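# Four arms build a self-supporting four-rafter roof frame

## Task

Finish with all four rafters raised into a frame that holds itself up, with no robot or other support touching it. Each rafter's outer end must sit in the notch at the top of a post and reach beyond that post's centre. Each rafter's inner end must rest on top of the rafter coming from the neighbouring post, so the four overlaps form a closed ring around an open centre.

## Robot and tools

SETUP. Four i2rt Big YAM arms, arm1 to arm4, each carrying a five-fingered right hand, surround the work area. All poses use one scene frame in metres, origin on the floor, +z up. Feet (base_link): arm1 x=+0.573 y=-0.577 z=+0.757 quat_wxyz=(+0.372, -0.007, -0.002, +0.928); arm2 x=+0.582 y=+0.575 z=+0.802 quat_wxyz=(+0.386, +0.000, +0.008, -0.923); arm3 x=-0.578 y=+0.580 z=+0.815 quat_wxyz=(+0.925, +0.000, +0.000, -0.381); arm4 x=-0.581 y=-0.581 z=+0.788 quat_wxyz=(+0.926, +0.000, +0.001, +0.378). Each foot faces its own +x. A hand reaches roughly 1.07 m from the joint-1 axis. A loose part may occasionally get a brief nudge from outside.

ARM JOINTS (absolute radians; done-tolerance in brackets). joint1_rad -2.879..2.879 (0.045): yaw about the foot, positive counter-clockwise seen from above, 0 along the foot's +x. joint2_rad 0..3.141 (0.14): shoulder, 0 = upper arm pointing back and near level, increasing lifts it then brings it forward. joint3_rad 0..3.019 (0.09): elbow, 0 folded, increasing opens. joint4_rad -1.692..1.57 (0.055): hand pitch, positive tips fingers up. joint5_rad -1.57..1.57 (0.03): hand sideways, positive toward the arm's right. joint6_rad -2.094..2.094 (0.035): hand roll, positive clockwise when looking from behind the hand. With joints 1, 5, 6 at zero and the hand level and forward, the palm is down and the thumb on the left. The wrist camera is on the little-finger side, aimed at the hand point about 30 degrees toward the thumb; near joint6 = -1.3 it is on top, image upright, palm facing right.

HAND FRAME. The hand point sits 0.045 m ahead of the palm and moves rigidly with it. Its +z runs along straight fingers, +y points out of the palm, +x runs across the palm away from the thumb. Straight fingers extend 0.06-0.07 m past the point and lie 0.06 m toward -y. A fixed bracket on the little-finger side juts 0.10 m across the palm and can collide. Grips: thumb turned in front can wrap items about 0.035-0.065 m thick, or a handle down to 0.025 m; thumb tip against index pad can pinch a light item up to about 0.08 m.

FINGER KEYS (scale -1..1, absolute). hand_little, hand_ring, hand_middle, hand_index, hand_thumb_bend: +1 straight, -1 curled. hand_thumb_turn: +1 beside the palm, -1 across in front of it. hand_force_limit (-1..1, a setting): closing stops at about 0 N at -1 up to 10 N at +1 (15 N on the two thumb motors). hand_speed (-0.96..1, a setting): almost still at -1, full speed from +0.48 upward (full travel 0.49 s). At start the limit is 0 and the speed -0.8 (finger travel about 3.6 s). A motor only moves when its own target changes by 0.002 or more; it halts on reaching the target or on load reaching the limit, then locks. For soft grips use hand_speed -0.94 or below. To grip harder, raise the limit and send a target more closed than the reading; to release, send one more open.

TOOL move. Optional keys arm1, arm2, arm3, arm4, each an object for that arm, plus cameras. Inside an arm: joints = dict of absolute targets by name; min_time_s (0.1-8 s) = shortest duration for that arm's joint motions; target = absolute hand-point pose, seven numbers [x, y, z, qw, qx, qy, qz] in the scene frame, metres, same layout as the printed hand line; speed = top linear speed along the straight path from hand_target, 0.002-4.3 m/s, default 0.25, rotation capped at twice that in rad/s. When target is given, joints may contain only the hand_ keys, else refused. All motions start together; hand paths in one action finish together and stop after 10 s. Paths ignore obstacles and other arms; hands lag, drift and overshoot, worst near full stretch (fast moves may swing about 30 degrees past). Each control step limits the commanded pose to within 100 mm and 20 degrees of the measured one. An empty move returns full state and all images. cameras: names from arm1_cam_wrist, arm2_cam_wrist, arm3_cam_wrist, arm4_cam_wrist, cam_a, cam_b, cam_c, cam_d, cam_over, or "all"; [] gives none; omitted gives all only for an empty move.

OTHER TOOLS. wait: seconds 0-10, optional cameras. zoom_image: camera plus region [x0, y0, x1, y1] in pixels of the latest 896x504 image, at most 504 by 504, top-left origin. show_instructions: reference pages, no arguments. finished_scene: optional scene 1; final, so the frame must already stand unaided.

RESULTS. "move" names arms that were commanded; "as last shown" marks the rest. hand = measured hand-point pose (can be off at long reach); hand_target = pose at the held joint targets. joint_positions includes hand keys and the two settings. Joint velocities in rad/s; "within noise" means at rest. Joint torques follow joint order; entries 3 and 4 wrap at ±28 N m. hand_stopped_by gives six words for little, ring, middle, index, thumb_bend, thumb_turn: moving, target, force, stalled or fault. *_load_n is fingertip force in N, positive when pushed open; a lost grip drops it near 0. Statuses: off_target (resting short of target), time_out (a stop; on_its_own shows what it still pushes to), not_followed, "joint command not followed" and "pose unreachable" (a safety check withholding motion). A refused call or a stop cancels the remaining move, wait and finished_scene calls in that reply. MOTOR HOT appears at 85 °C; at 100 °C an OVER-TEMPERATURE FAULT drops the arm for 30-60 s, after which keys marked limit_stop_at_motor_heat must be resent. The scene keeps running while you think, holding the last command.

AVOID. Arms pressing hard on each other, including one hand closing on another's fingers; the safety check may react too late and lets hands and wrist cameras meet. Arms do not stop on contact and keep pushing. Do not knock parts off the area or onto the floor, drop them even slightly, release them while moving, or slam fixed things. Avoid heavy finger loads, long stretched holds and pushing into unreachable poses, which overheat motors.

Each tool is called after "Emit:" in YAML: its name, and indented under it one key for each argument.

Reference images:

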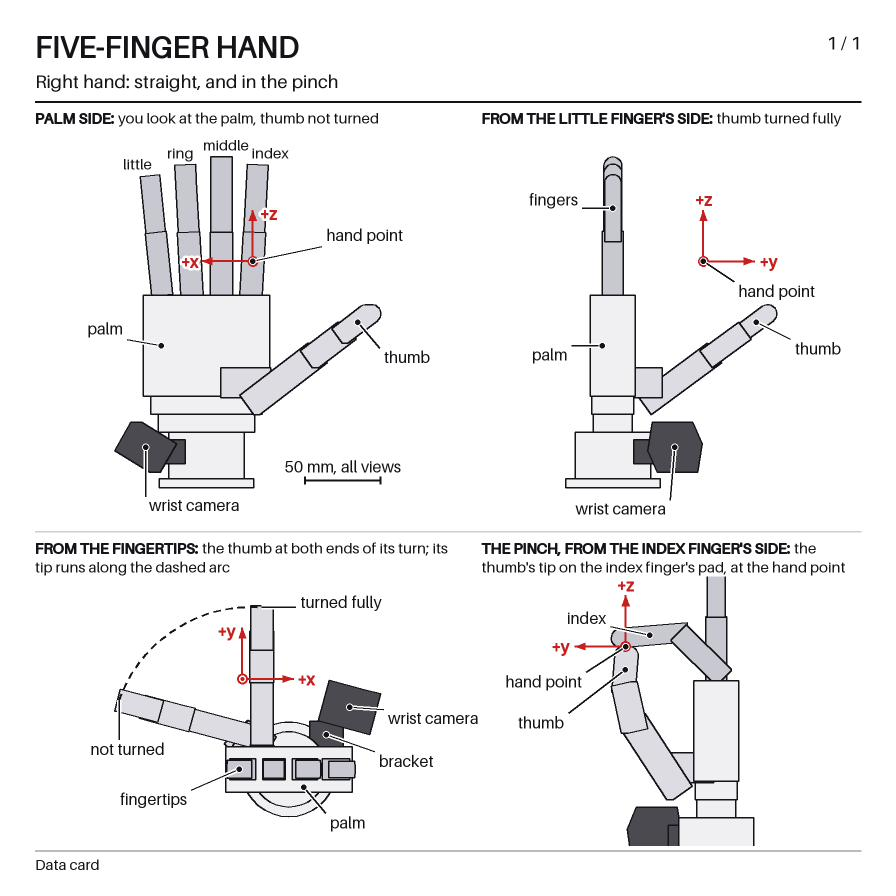

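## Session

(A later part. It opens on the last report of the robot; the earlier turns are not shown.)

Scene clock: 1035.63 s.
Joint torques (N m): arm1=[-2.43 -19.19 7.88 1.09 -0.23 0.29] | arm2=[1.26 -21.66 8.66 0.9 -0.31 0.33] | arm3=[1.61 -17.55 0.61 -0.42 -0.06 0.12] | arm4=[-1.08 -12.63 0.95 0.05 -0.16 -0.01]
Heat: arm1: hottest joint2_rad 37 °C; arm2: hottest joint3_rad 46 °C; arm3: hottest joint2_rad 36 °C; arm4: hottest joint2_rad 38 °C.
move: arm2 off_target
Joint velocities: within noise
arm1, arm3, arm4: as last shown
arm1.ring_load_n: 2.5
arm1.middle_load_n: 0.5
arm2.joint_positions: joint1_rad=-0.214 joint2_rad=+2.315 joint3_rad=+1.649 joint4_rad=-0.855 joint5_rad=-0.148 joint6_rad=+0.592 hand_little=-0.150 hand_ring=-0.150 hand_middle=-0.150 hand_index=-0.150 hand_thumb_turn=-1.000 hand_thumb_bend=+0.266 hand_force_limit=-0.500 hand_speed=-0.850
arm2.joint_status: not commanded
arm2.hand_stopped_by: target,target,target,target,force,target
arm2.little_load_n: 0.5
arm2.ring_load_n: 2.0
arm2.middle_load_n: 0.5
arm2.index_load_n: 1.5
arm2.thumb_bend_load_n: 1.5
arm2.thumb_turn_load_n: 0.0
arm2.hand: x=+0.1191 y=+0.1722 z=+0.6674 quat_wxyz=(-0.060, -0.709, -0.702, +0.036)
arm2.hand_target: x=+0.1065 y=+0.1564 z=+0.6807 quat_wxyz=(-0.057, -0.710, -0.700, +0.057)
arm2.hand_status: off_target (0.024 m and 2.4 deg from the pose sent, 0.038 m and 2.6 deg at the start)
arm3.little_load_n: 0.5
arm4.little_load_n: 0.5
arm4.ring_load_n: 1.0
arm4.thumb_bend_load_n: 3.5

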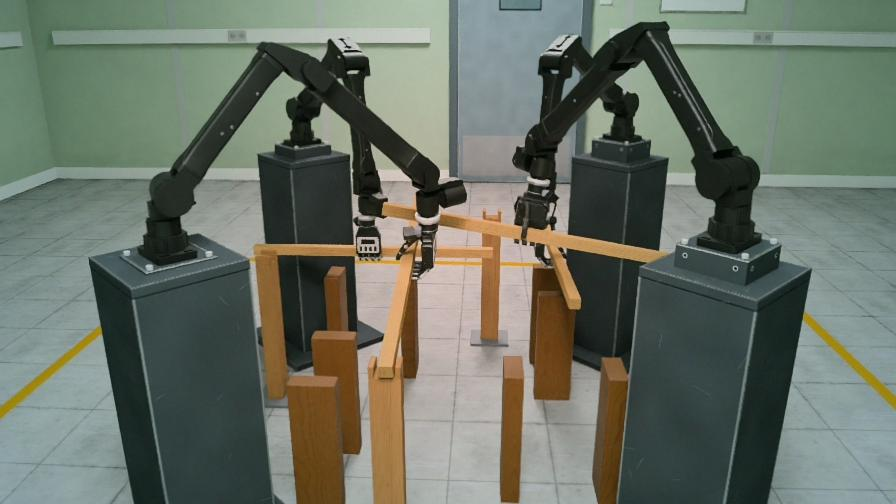

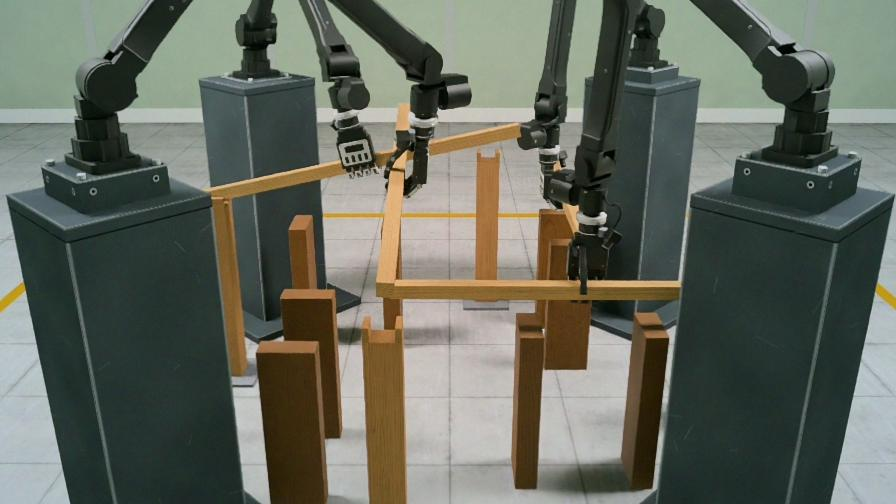

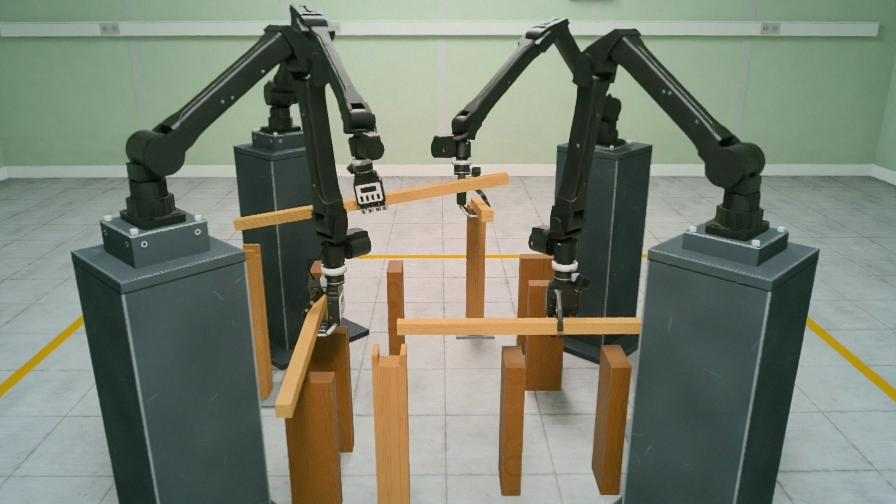

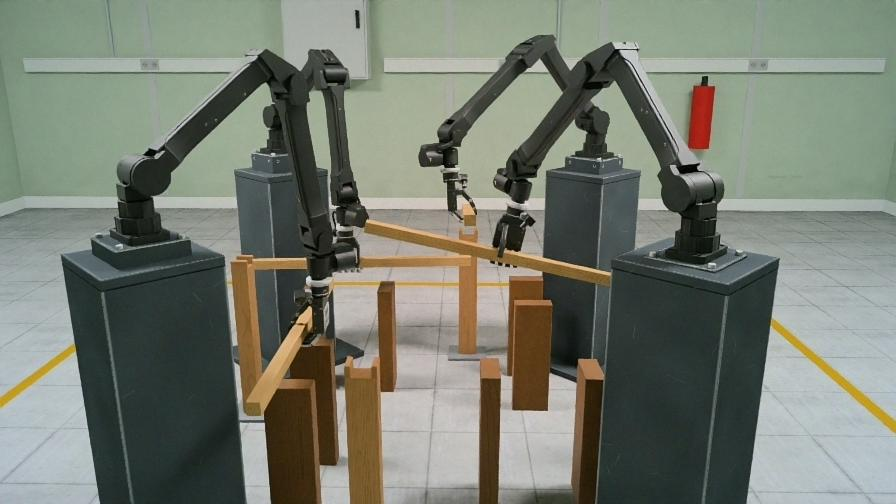

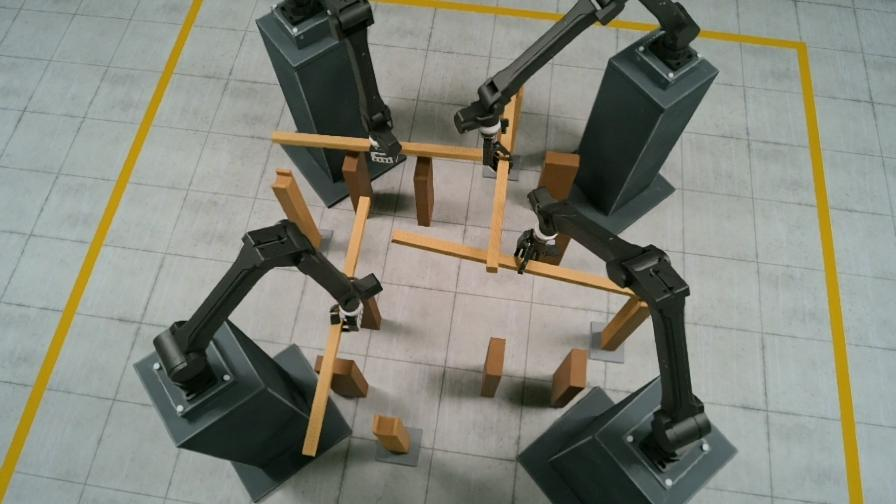

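Emit:
move:
  arm2: {"target": [0.109, 0.156, 0.645, 0.0704, 0.7085, 0.6987, -0.0714], "speed": 0.08}
  cameras: ["cam_a", "cam_b", "cam_c", "cam_d"]

Emit:
zoom_image:
  camera: "cam_b"
  region: [310, 240, 460, 360]

Emit:
zoom_image:
  camera: "cam_c"
  region: [200, 170, 340, 270]

Emit:
zoom_image:
  camera: "cam_c"
  region: [400, 130, 540, 230]

Emit:
zoom_image:
  camera: "cam_d"
  region: [340, 160, 500, 280]

Scene clock: 1075.43 s.
Joint torques (N m): arm1=[-2.84 -18.9 7.77 1.1 -0.25 0.28] | arm2=[0.85 -21.71 6.28 0.96 -0.55 0.31] | arm3=[1.2 -18.02 0.66 -0.05 -0.1 0.12] | arm4=[-0.97 -12.86 0.94 -0.05 -0.16 -0.01]
Heat: arm1: hottest joint2_rad 37 °C; arm2: hottest joint3_rad 44 °C; arm3: hottest joint2_rad 36 °C; arm4: hottest joint2_rad 38 °C.
move: arm2 done
Joint velocities: within noise
arm1, arm3, arm4: as last shown
arm1.middle_load_n: 1.0
arm2.joint_positions: joint1_rad=-0.214 joint2_rad=+2.360 joint3_rad=+1.649 joint4_rad=-0.755 joint5_rad=-0.175 joint6_rad=+0.592 hand_little=-0.150 hand_ring=-0.150 hand_middle=-0.150 hand_index=-0.150 hand_thumb_turn=-1.000 hand_thumb_bend=+0.266 hand_force_limit=-0.500 hand_speed=-0.850
arm2.joint_status: not commanded
arm2.hand_stopped_by: target,target,target,target,force,target
arm2.little_load_n: 1.0
arm2.ring_load_n: 2.0
arm2.middle_load_n: 0.0
arm2.index_load_n: 1.5
arm2.thumb_bend_load_n: 1.5
arm2.thumb_turn_load_n: 0.0
arm2.hand: x=+0.1107 y=+0.1612 z=+0.6415 quat_wxyz=(-0.068, -0.705, -0.703, +0.065)
arm2.hand_target: x=+0.1090 y=+0.1561 z=+0.6450 quat_wxyz=(-0.070, -0.708, -0.699, +0.071)
arm2.hand_status: done (0.006 m and 1.0 deg from the pose sent, 0.029 m and 4.2 deg at the start)
arm4.ring_load_n: 1.5

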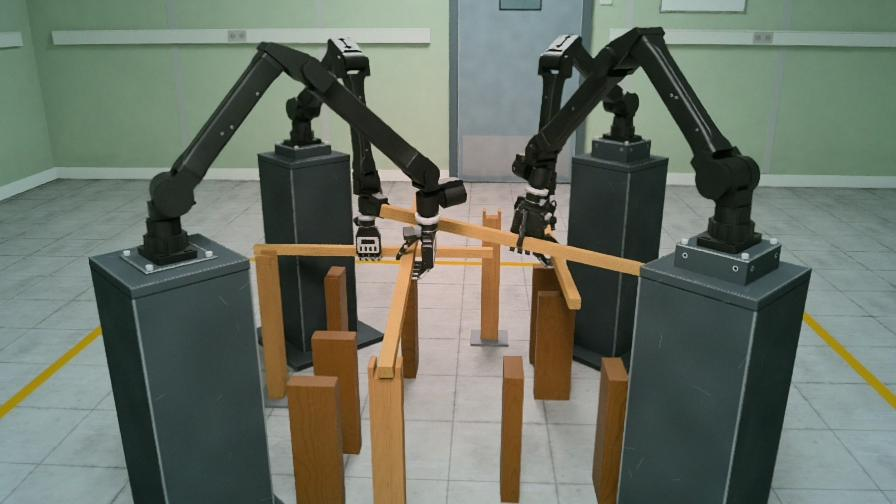

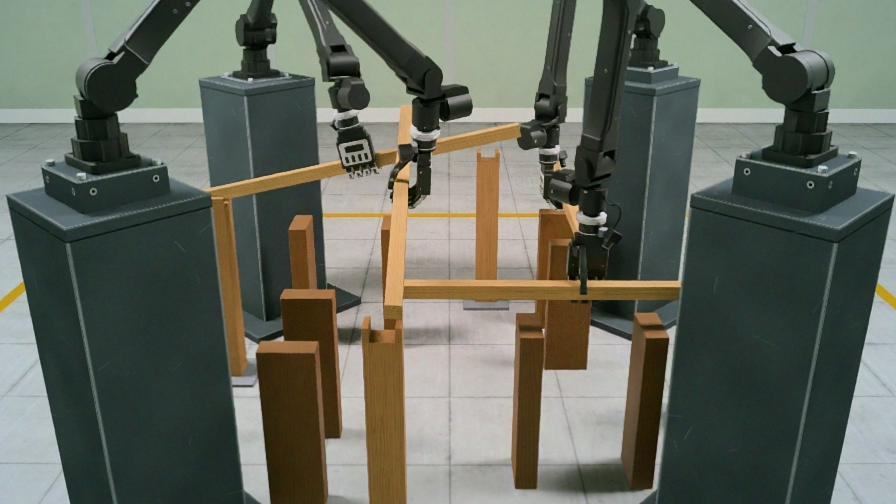

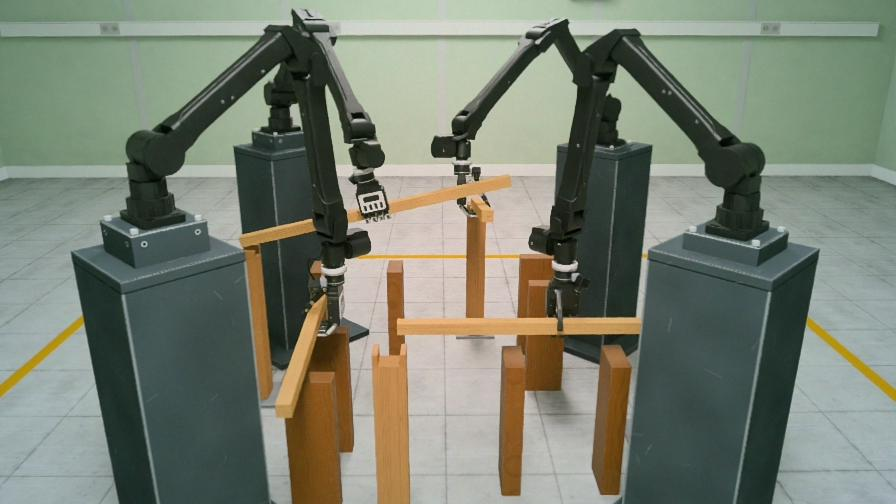

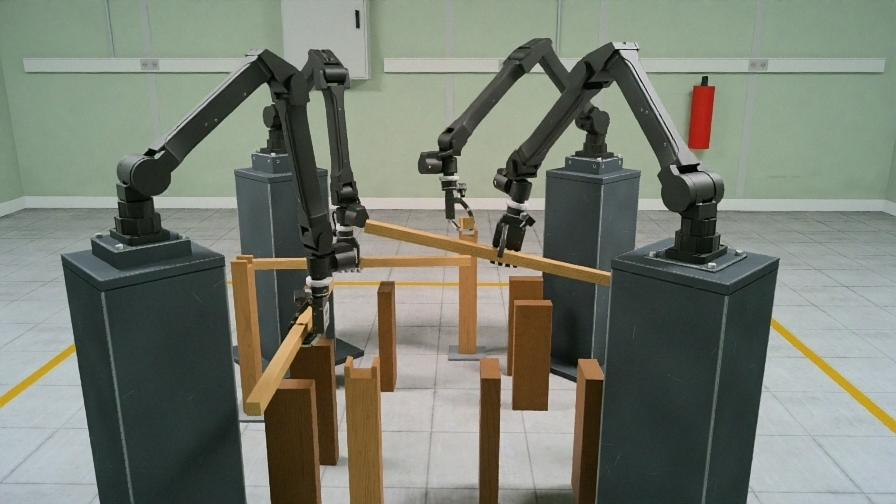

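Scaled by 3.360 from the camera's image (finer frame: 1280x720).

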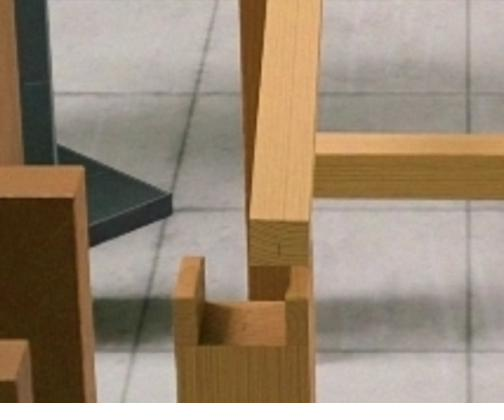

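Scaled by 3.600 from the camera's image (finer frame: 1280x720).

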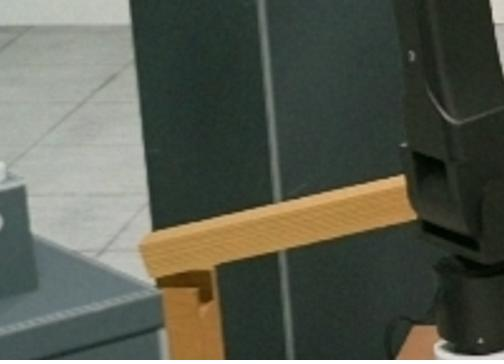

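Scaled by 3.600 from the camera's image (finer frame: 1280x720).

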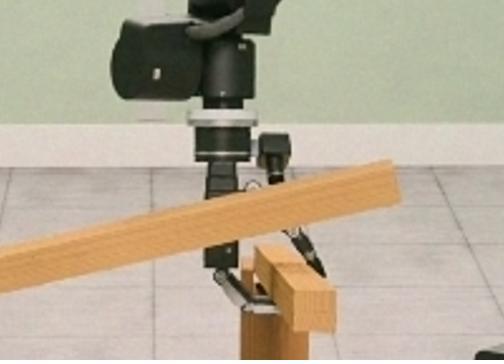

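Scaled by 3.150 from the camera's image (finer frame: 1280x720).

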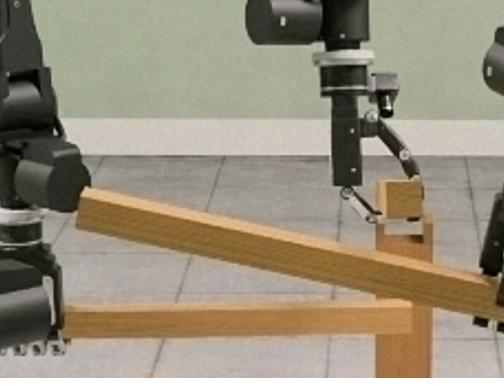

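Emit:
move:
  arm2: {"target": [0.126, 0.175, 0.655, 0.0704, 0.7085, 0.6987, -0.0714], "speed": 0.08}
  cameras: ["cam_b", "cam_c"]

Emit:
zoom_image:
  camera: "cam_b"
  region: [310, 240, 460, 360]

Emit:
zoom_image:
  camera: "cam_c"
  region: [200, 170, 340, 270]

Scene clock: 1085.93 s.
Joint torques (N m): arm1=[-2.84 -19.37 7.8 1.1 -0.26 0.29] | arm2=[0.09 -22.95 6.08 0.73 -0.54 0.19] | arm3=[1.49 -17.55 0.72 -0.35 -0.05 0.09] | arm4=[-0.97 -12.63 0.92 -0.01 -0.16 -0.01]
Heat: arm1: hottest joint2_rad 37 °C; arm2: hottest joint3_rad 43 °C; arm3: hottest joint2_rad 36 °C; arm4: hottest joint2_rad 38 °C.
move: arm2 off_target
Joint velocities: within noise
arm1: as last shown
arm2.joint_positions: joint1_rad=-0.214 joint2_rad=+2.318 joint3_rad=+1.544 joint4_rad=-0.718 joint5_rad=-0.176 joint6_rad=+0.592 hand_little=-0.150 hand_ring=-0.150 hand_middle=-0.150 hand_index=-0.150 hand_thumb_turn=-1.000 hand_thumb_bend=+0.266 hand_force_limit=-0.500 hand_speed=-0.850
arm2.joint_status: not commanded
arm2.hand_stopped_by: target,target,target,target,force,target
arm2.little_load_n: 1.0
arm2.ring_load_n: 2.0
arm2.middle_load_n: 0.0
arm2.index_load_n: 1.5
arm2.thumb_bend_load_n: 1.0
arm2.thumb_turn_load_n: 0.0
arm2.hand: x=+0.1377 y=+0.1786 z=+0.6377 quat_wxyz=(-0.071, -0.706, -0.702, +0.053)
arm2.hand_target: x=+0.1262 y=+0.1752 z=+0.6549 quat_wxyz=(-0.070, -0.708, -0.699, +0.071)
arm2.hand_status: off_target (0.021 m and 2.1 deg from the pose sent, 0.025 m and 1.0 deg at the start)
arm3.joint_positions: joint1_rad=-0.033 joint2_rad=+2.552 joint3_rad=+1.093 joint4_rad=-0.094 joint5_rad=+0.001 joint6_rad=+0.761 hand_little=-0.150 hand_ring=-0.150 hand_middle=-0.150 hand_index=-0.149 hand_thumb_turn=-1.000 hand_thumb_bend=+0.545 hand_force_limit=-0.500 hand_speed=-0.850
arm3.joint_status: not commanded
arm3.hand_stopped_by: target,target,target,target,force,target
arm3.little_load_n: 0.5
arm3.ring_load_n: 2.0
arm3.middle_load_n: 1.0
arm3.index_load_n: 3.5
arm3.thumb_bend_load_n: 4.0
arm3.thumb_turn_load_n: 0.0
arm3.hand: x=-0.2577 y=+0.3324 z=+0.4513 quat_wxyz=(-0.006, -0.002, -1.000, +0.007)
arm3.hand_target: x=-0.2525 y=+0.3341 z=+0.4597 quat_wxyz=(-0.008, -0.003, -1.000, +0.007)
arm3.hand_status: not commanded
arm4.joint_positions: joint1_rad=-0.045 joint2_rad=+2.475 joint3_rad=+1.054 joint4_rad=-0.129 joint5_rad=+0.002 joint6_rad=+0.736 hand_little=-0.150 hand_ring=-0.150 hand_middle=-0.150 hand_index=-0.150 hand_thumb_turn=-1.000 hand_thumb_bend=+0.466 hand_force_limit=-0.500 hand_speed=-0.850
arm4.joint_status: not commanded
arm4.hand_stopped_by: target,target,target,target,force,target
arm4.little_load_n: 1.0
arm4.ring_load_n: 1.0
arm4.middle_load_n: 1.0
arm4.index_load_n: 2.0
arm4.thumb_bend_load_n: 4.0
arm4.thumb_turn_load_n: 0.5
arm4.hand: x=-0.3258 y=-0.2680 z=+0.4526 quat_wxyz=(-0.009, +0.706, -0.709, +0.001)
arm4.hand_target: x=-0.3280 y=-0.2635 z=+0.4598 quat_wxyz=(-0.010, +0.707, -0.707, +0.000)
arm4.hand_status: not commanded

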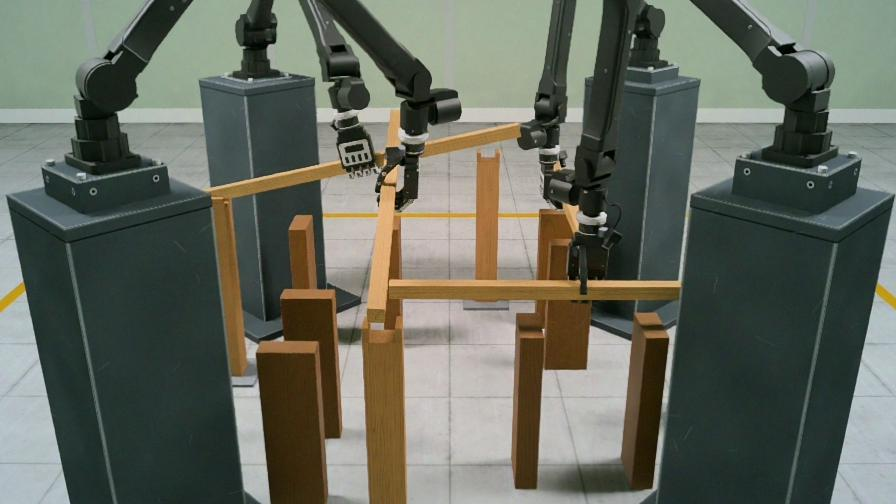

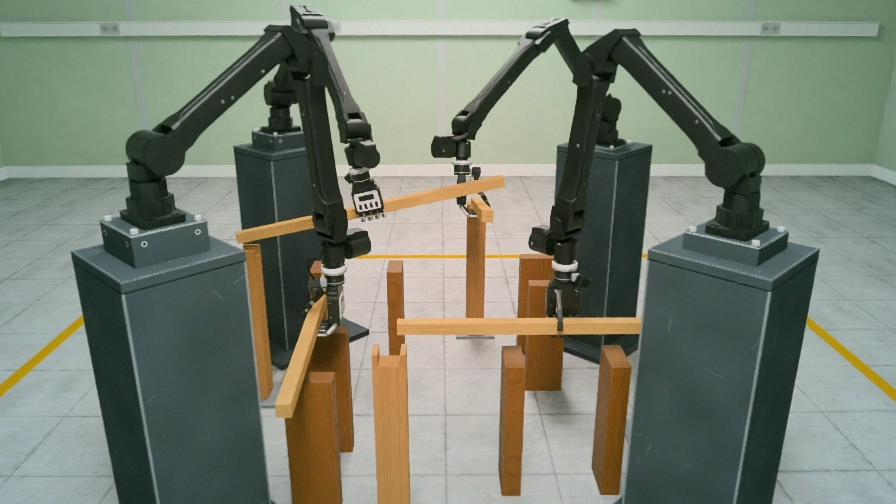

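Scaled by 3.360 from the camera's image (finer frame: 1280x720).

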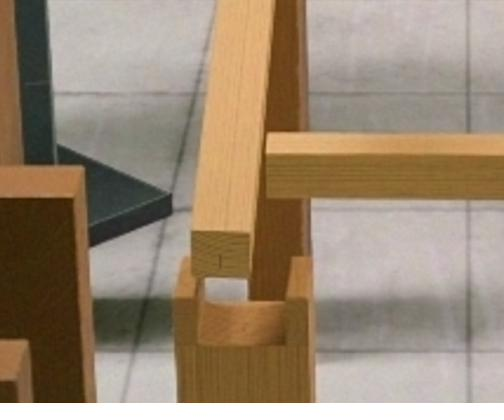

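Scaled by 3.600 from the camera's image (finer frame: 1280x720).

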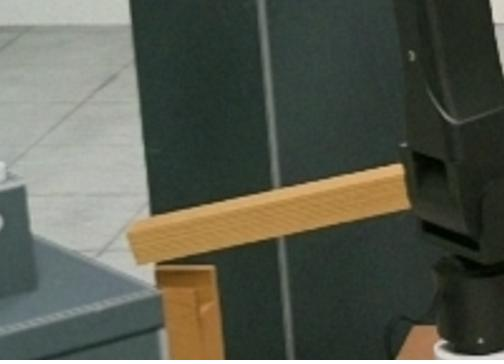

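Emit:
move:
  arm2: {"target": [0.113, 0.182, 0.655, 0.0704, 0.7085, 0.6987, -0.0714], "speed": 0.08}
  cameras: ["cam_b", "cam_c"]

Emit:
zoom_image:
  camera: "cam_b"
  region: [310, 240, 460, 360]

Emit:
zoom_image:
  camera: "cam_c"
  region: [200, 170, 340, 270]

Scene clock: 1097.17 s.
Joint torques (N m): arm1=[-2.73 -19.02 7.82 1.01 -0.26 0.28] | arm2=[0.38 -21.48 8.01 0.28 -0.56 0.03] | arm3=[1.67 -18.26 0.47 -0.25 -0.02 0.07] | arm4=[-1.08 -12.51 0.88 0.03 -0.15 -0.02]
Heat: arm1: hottest joint2_rad 37 °C; arm2: hottest joint3_rad 41 °C; arm3: hottest joint2_rad 36 °C; arm4: hottest joint2_rad 38 °C.
move: arm2 off_target
Joint velocities: within noise
arm1, arm3, arm4: as last shown
arm1.little_load_n: 1.0
arm2.joint_positions: joint1_rad=-0.239 joint2_rad=+2.318 joint3_rad=+1.544 joint4_rad=-0.721 joint5_rad=-0.178 joint6_rad=+0.585 hand_little=-0.150 hand_ring=-0.150 hand_middle=-0.150 hand_index=-0.150 hand_thumb_turn=-1.000 hand_thumb_bend=+0.266 hand_force_limit=-0.500 hand_speed=-0.850
arm2.joint_status: not commanded
arm2.hand_stopped_by: target,target,target,target,force,target
arm2.little_load_n: 1.0
arm2.ring_load_n: 2.0
arm2.middle_load_n: 0.0
arm2.index_load_n: 1.5
arm2.thumb_bend_load_n: 1.5
arm2.thumb_turn_load_n: 0.0
arm2.hand: x=+0.1291 y=+0.1903 z=+0.6380 quat_wxyz=(-0.071, -0.713, -0.696, +0.053)
arm2.hand_target: x=+0.1135 y=+0.1823 z=+0.6552 quat_wxyz=(-0.070, -0.708, -0.699, +0.071)
arm2.hand_status: off_target (0.025 m and 2.2 deg from the pose sent, 0.030 m and 2.1 deg at the start)
arm3.little_load_n: 1.0
arm3.thumb_bend_load_n: 4.5
arm4.little_load_n: 0.5
arm4.thumb_bend_load_n: 3.5

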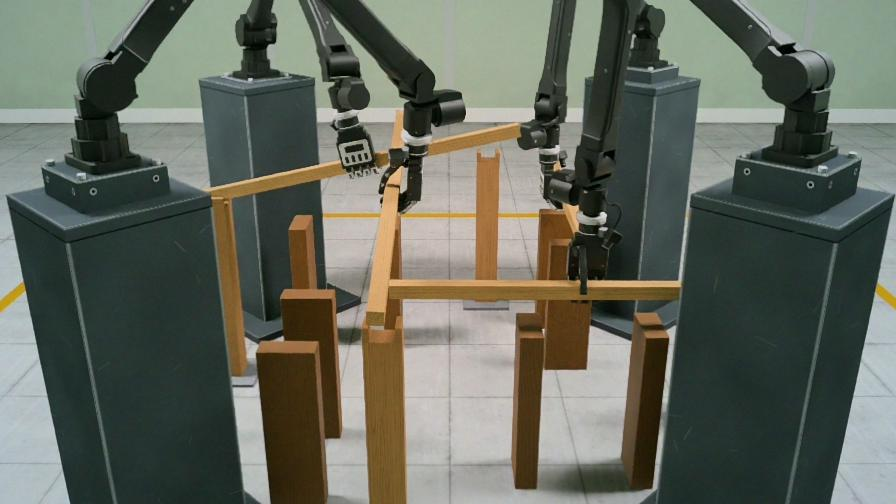

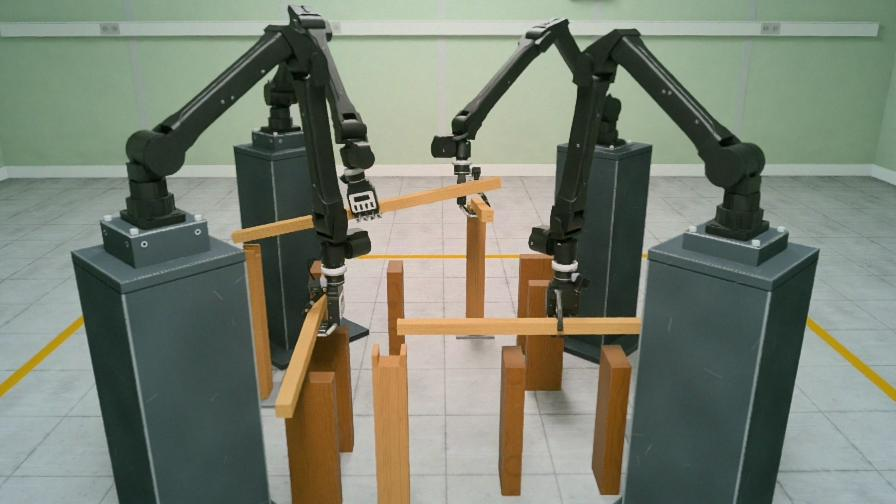

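Scaled by 3.360 from the camera's image (finer frame: 1280x720).

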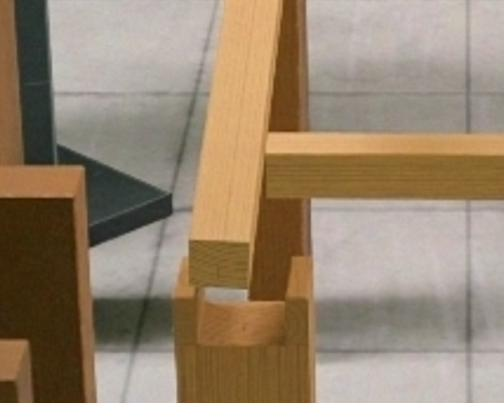

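Scaled by 3.600 from the camera's image (finer frame: 1280x720).

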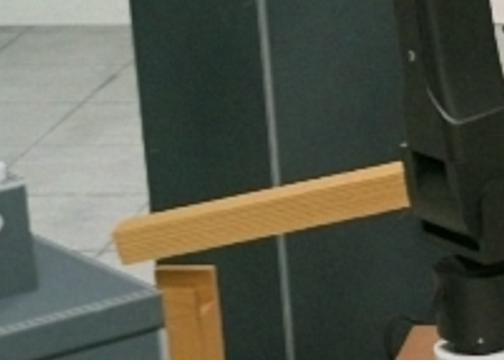

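Emit:
move:
  arm2: {"target": [0.112, 0.181, 0.655, 0.0712, 0.6999, 0.7073, -0.0706], "speed": 0.08}
  cameras: ["cam_b", "cam_c"]

Emit:
zoom_image:
  camera: "cam_b"
  region: [310, 240, 460, 360]

Emit:
zoom_image:
  camera: "cam_c"
  region: [200, 170, 340, 270]

Scene clock: 1107.07 s.
Joint torques (N m): arm1=[-2.96 -19.25 7.82 1.09 -0.27 0.3] | arm2=[0.5 -20.89 9.01 0.25 -0.56 0.03] | arm3=[0.67 -18.14 0.7 -0.39 -0.01 0.1] | arm4=[-0.97 -12.69 0.94 -0.01 -0.16 -0.01]
Heat: arm1: hottest joint2_rad 37 °C; arm2: hottest joint3_rad 41 °C; arm3: hottest joint2_rad 36 °C; arm4: hottest joint2_rad 38 °C.
move: arm2 off_target
Joint velocities: within noise
arm1, arm3, arm4: as last shown
arm1.little_load_n: 1.5
arm2.joint_positions: joint1_rad=-0.239 joint2_rad=+2.318 joint3_rad=+1.544 joint4_rad=-0.733 joint5_rad=-0.181 joint6_rad=+0.562 hand_little=-0.150 hand_ring=-0.150 hand_middle=-0.150 hand_index=-0.150 hand_thumb_turn=-1.000 hand_thumb_bend=+0.266 hand_force_limit=-0.500 hand_speed=-0.850
arm2.joint_status: not commanded
arm2.hand_stopped_by: target,target,target,target,force,target
arm2.little_load_n: 1.0
arm2.ring_load_n: 2.0
arm2.middle_load_n: 0.0
arm2.index_load_n: 1.5
arm2.thumb_bend_load_n: 1.0
arm2.thumb_turn_load_n: 0.0
arm2.hand: x=+0.1326 y=+0.1929 z=+0.6382 quat_wxyz=(-0.073, -0.705, -0.704, +0.049)
arm2.hand_target: x=+0.1128 y=+0.1816 z=+0.6555 quat_wxyz=(-0.071, -0.700, -0.707, +0.071)
arm2.hand_status: off_target (0.029 m and 2.6 deg from the pose sent, 0.026 m and 2.8 deg at the start)
arm3.little_load_n: 0.5
arm3.thumb_bend_load_n: 4.0
arm4.little_load_n: 1.0
arm4.ring_load_n: 1.5

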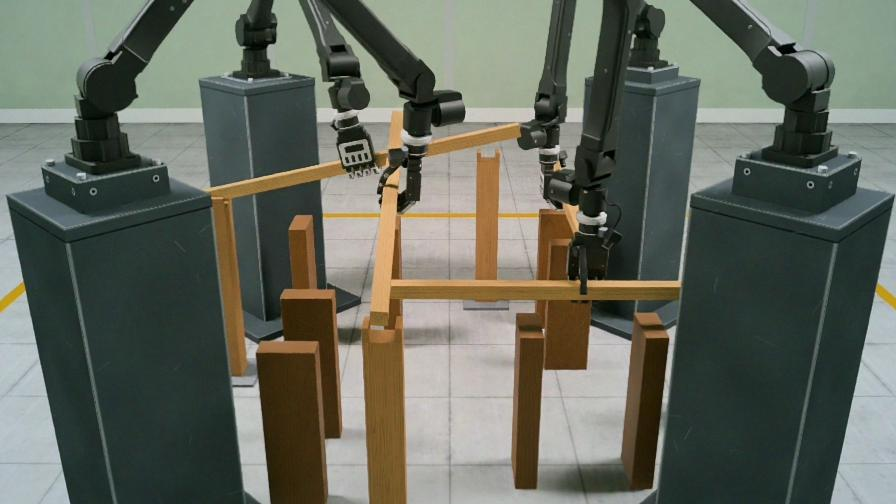

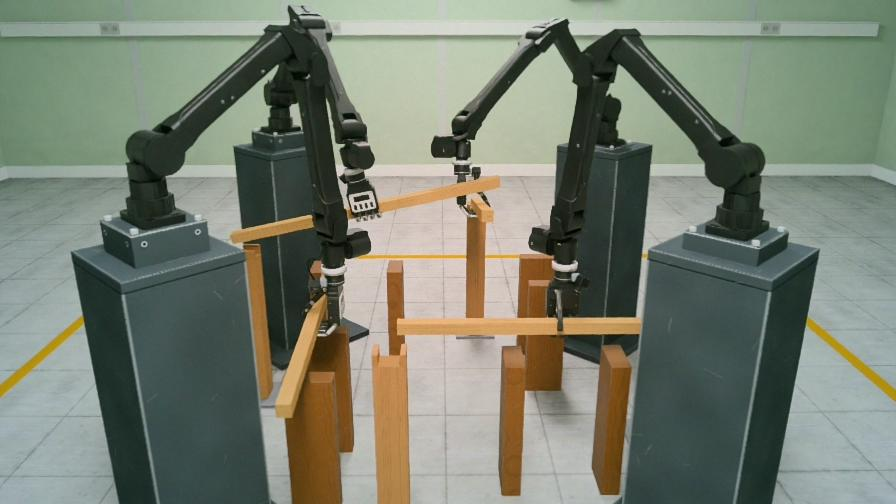

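Scaled by 3.360 from the camera's image (finer frame: 1280x720).

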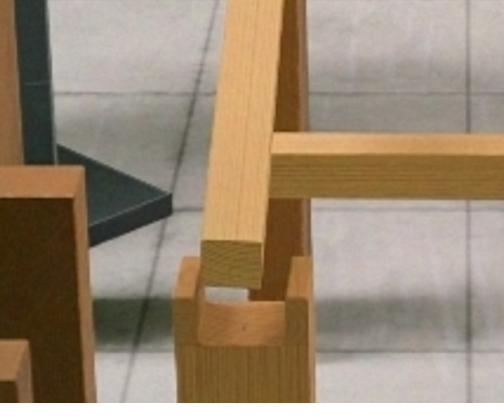

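Scaled by 3.600 from the camera's image (finer frame: 1280x720).

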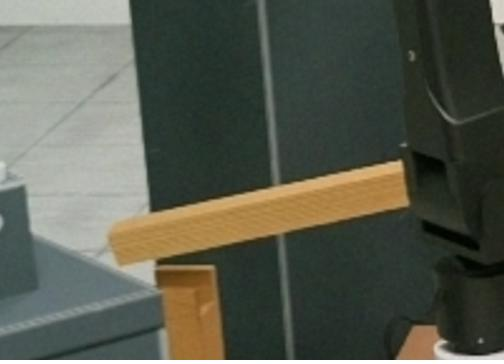

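Emit:
move:
  arm2: {"target": [0.105, 0.178, 0.652, 0.0712, 0.6999, 0.7073, -0.0706], "speed": 0.08}
  cameras: ["cam_b", "cam_c"]

Emit:
zoom_image:
  camera: "cam_b"
  region: [310, 240, 460, 360]

Emit:
zoom_image:
  camera: "cam_c"
  region: [200, 170, 340, 270]

Scene clock: 1115.00 s.
Joint torques (N m): arm1=[-2.67 -19.08 7.77 1.03 -0.27 0.29] | arm2=[0.32 -19.84 9.33 0.21 -0.55 0.04] | arm3=[1.85 -17.96 0.59 -0.2 -0.12 0.12] | arm4=[-1.03 -12.81 0.92 -0.02 -0.16 -0.01]
Heat: arm1: hottest joint2_rad 37 °C; arm2: hottest joint3_rad 41 °C; arm3: hottest joint2_rad 36 °C; arm4: hottest joint2_rad 38 °C.
move: arm2 off_target
Joint velocities: within noise
arm1, arm3, arm4: as last shown
arm2.joint_positions: joint1_rad=-0.239 joint2_rad=+2.325 joint3_rad=+1.574 joint4_rad=-0.744 joint5_rad=-0.181 joint6_rad=+0.560 hand_little=-0.150 hand_ring=-0.150 hand_middle=-0.150 hand_index=-0.150 hand_thumb_turn=-1.000 hand_thumb_bend=+0.266 hand_force_limit=-0.500 hand_speed=-0.850
arm2.joint_status: not commanded
arm2.hand_stopped_by: target,target,target,target,force,target
arm2.little_load_n: 1.0
arm2.ring_load_n: 2.0
arm2.middle_load_n: 0.0
arm2.index_load_n: 1.5
arm2.thumb_bend_load_n: 1.0
arm2.thumb_turn_load_n: 0.5
arm2.hand: x=+0.1239 y=+0.1874 z=+0.6420 quat_wxyz=(-0.072, -0.704, -0.705, +0.054)
arm2.hand_target: x=+0.1056 y=+0.1785 z=+0.6524 quat_wxyz=(-0.071, -0.700, -0.707, +0.071)
arm2.hand_status: off_target (0.023 m and 2.0 deg from the pose sent, 0.034 m and 2.6 deg at the start)
arm3.little_load_n: 1.0
arm3.thumb_bend_load_n: 4.5

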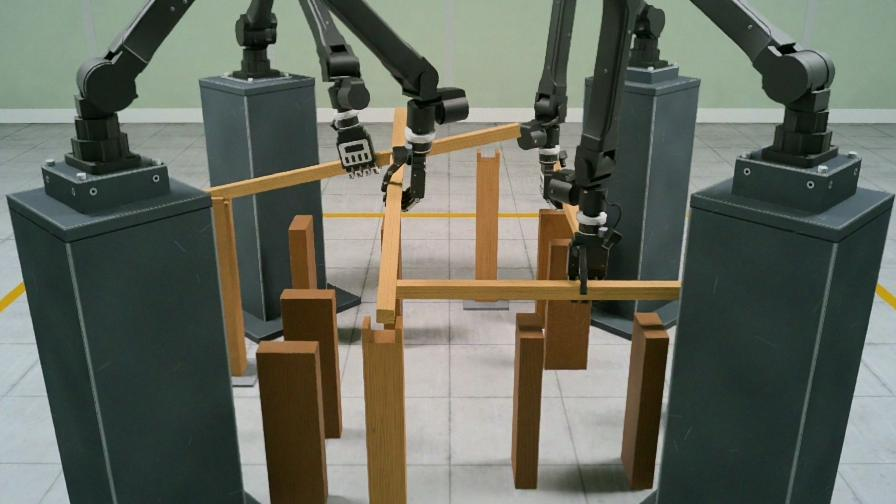

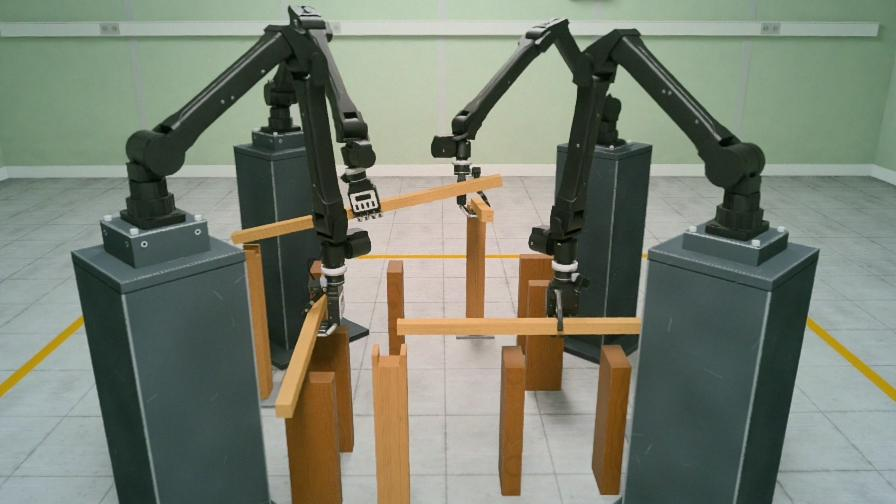

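Scaled by 3.360 from the camera's image (finer frame: 1280x720).

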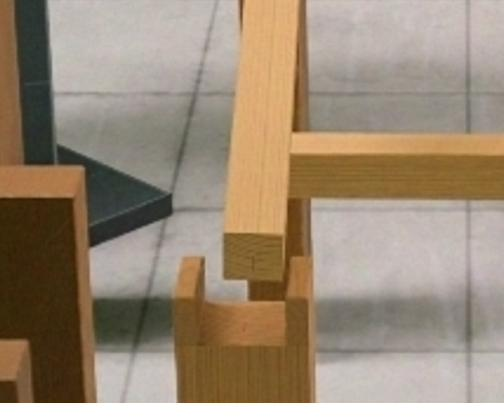

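Scaled by 3.600 from the camera's image (finer frame: 1280x720).

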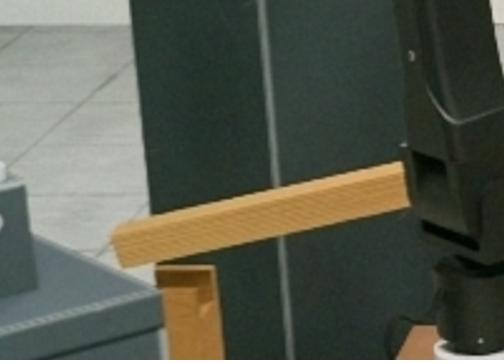

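Emit:
move:
  arm2: {"target": [0.109, 0.178, 0.638, 0.0712, 0.6999, 0.7073, -0.0706], "speed": 0.06}
  cameras: ["cam_b", "cam_c"]

Emit:
zoom_image:
  camera: "cam_b"
  region: [310, 240, 460, 360]

Emit:
zoom_image:
  camera: "cam_c"
  region: [200, 170, 340, 270]

Scene clock: 1122.07 s.
Joint torques (N m): arm1=[-2.78 -19.08 7.91 1.13 -0.22 0.27] | arm2=[0.62 -20.19 8.38 0.99 -0.54 0.08] | arm3=[1.08 -17.73 0.58 -0.42 -0.04 0.09] | arm4=[-1.03 -12.81 0.96 0.03 -0.17 -0.02]
Heat: arm1: hottest joint2_rad 37 °C; arm2: hottest joint3_rad 40 °C; arm3: hottest joint2_rad 36 °C; arm4: hottest joint2_rad 38 °C.
move: arm2 off_target
Joint velocities: within noise
arm1, arm3, arm4: as last shown
arm2.joint_positions: joint1_rad=-0.239 joint2_rad=+2.347 joint3_rad=+1.574 joint4_rad=-0.731 joint5_rad=-0.181 joint6_rad=+0.559 hand_little=-0.150 hand_ring=-0.150 hand_middle=-0.150 hand_index=-0.150 hand_thumb_turn=-1.000 hand_thumb_bend=+0.266 hand_force_limit=-0.500 hand_speed=-0.850
arm2.joint_status: not commanded
arm2.hand_stopped_by: target,target,target,target,force,target
arm2.little_load_n: 1.0
arm2.ring_load_n: 2.0
arm2.middle_load_n: 0.0
arm2.index_load_n: 1.5
arm2.thumb_bend_load_n: 1.0
arm2.thumb_turn_load_n: 0.0
arm2.hand: x=+0.1264 y=+0.1892 z=+0.6294 quat_wxyz=(-0.073, -0.704, -0.705, +0.050)
arm2.hand_target: x=+0.1095 y=+0.1784 z=+0.6386 quat_wxyz=(-0.071, -0.700, -0.707, +0.071)
arm2.hand_status: off_target (0.022 m and 2.5 deg from the pose sent, 0.018 m and 2.0 deg at the start)
arm3.thumb_bend_load_n: 4.0
arm4.little_load_n: 0.5
arm4.thumb_turn_load_n: 0.0

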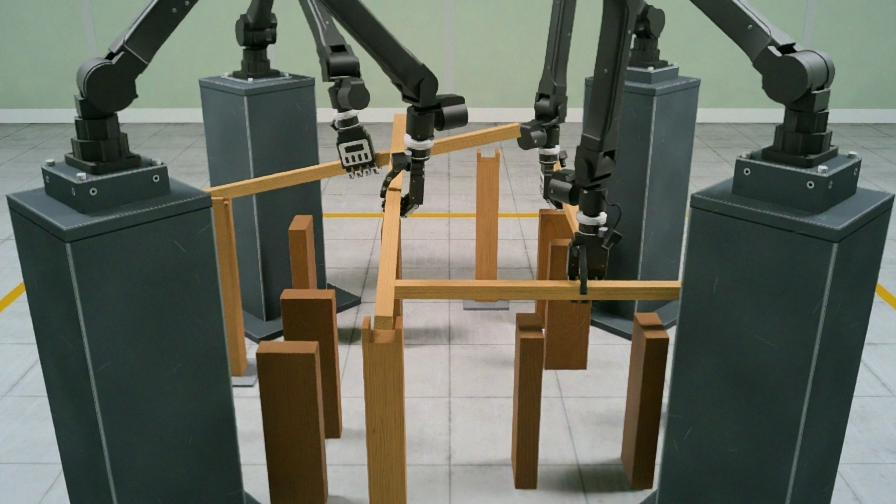

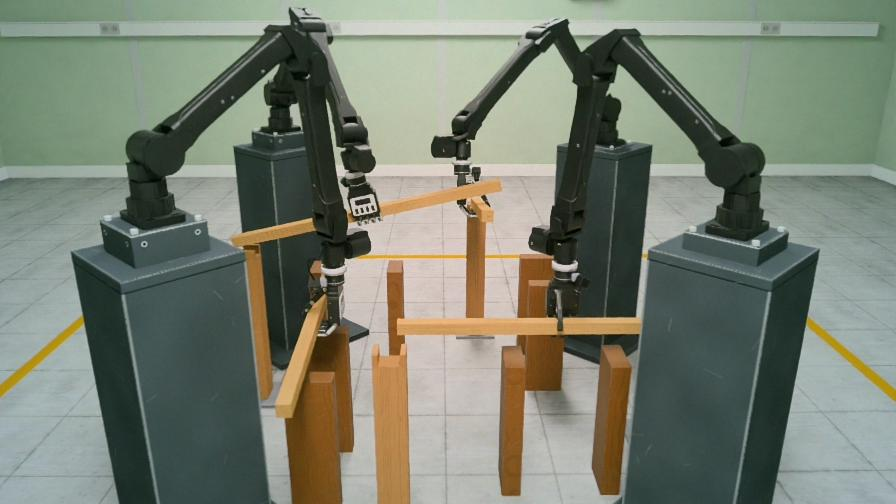

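Scaled by 3.360 from the camera's image (finer frame: 1280x720).

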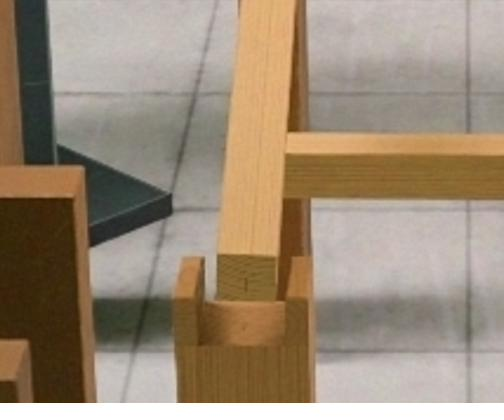

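Scaled by 3.600 from the camera's image (finer frame: 1280x720).

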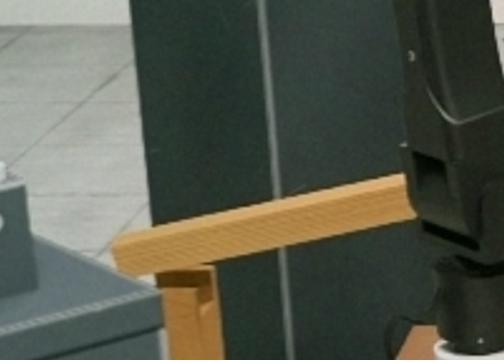

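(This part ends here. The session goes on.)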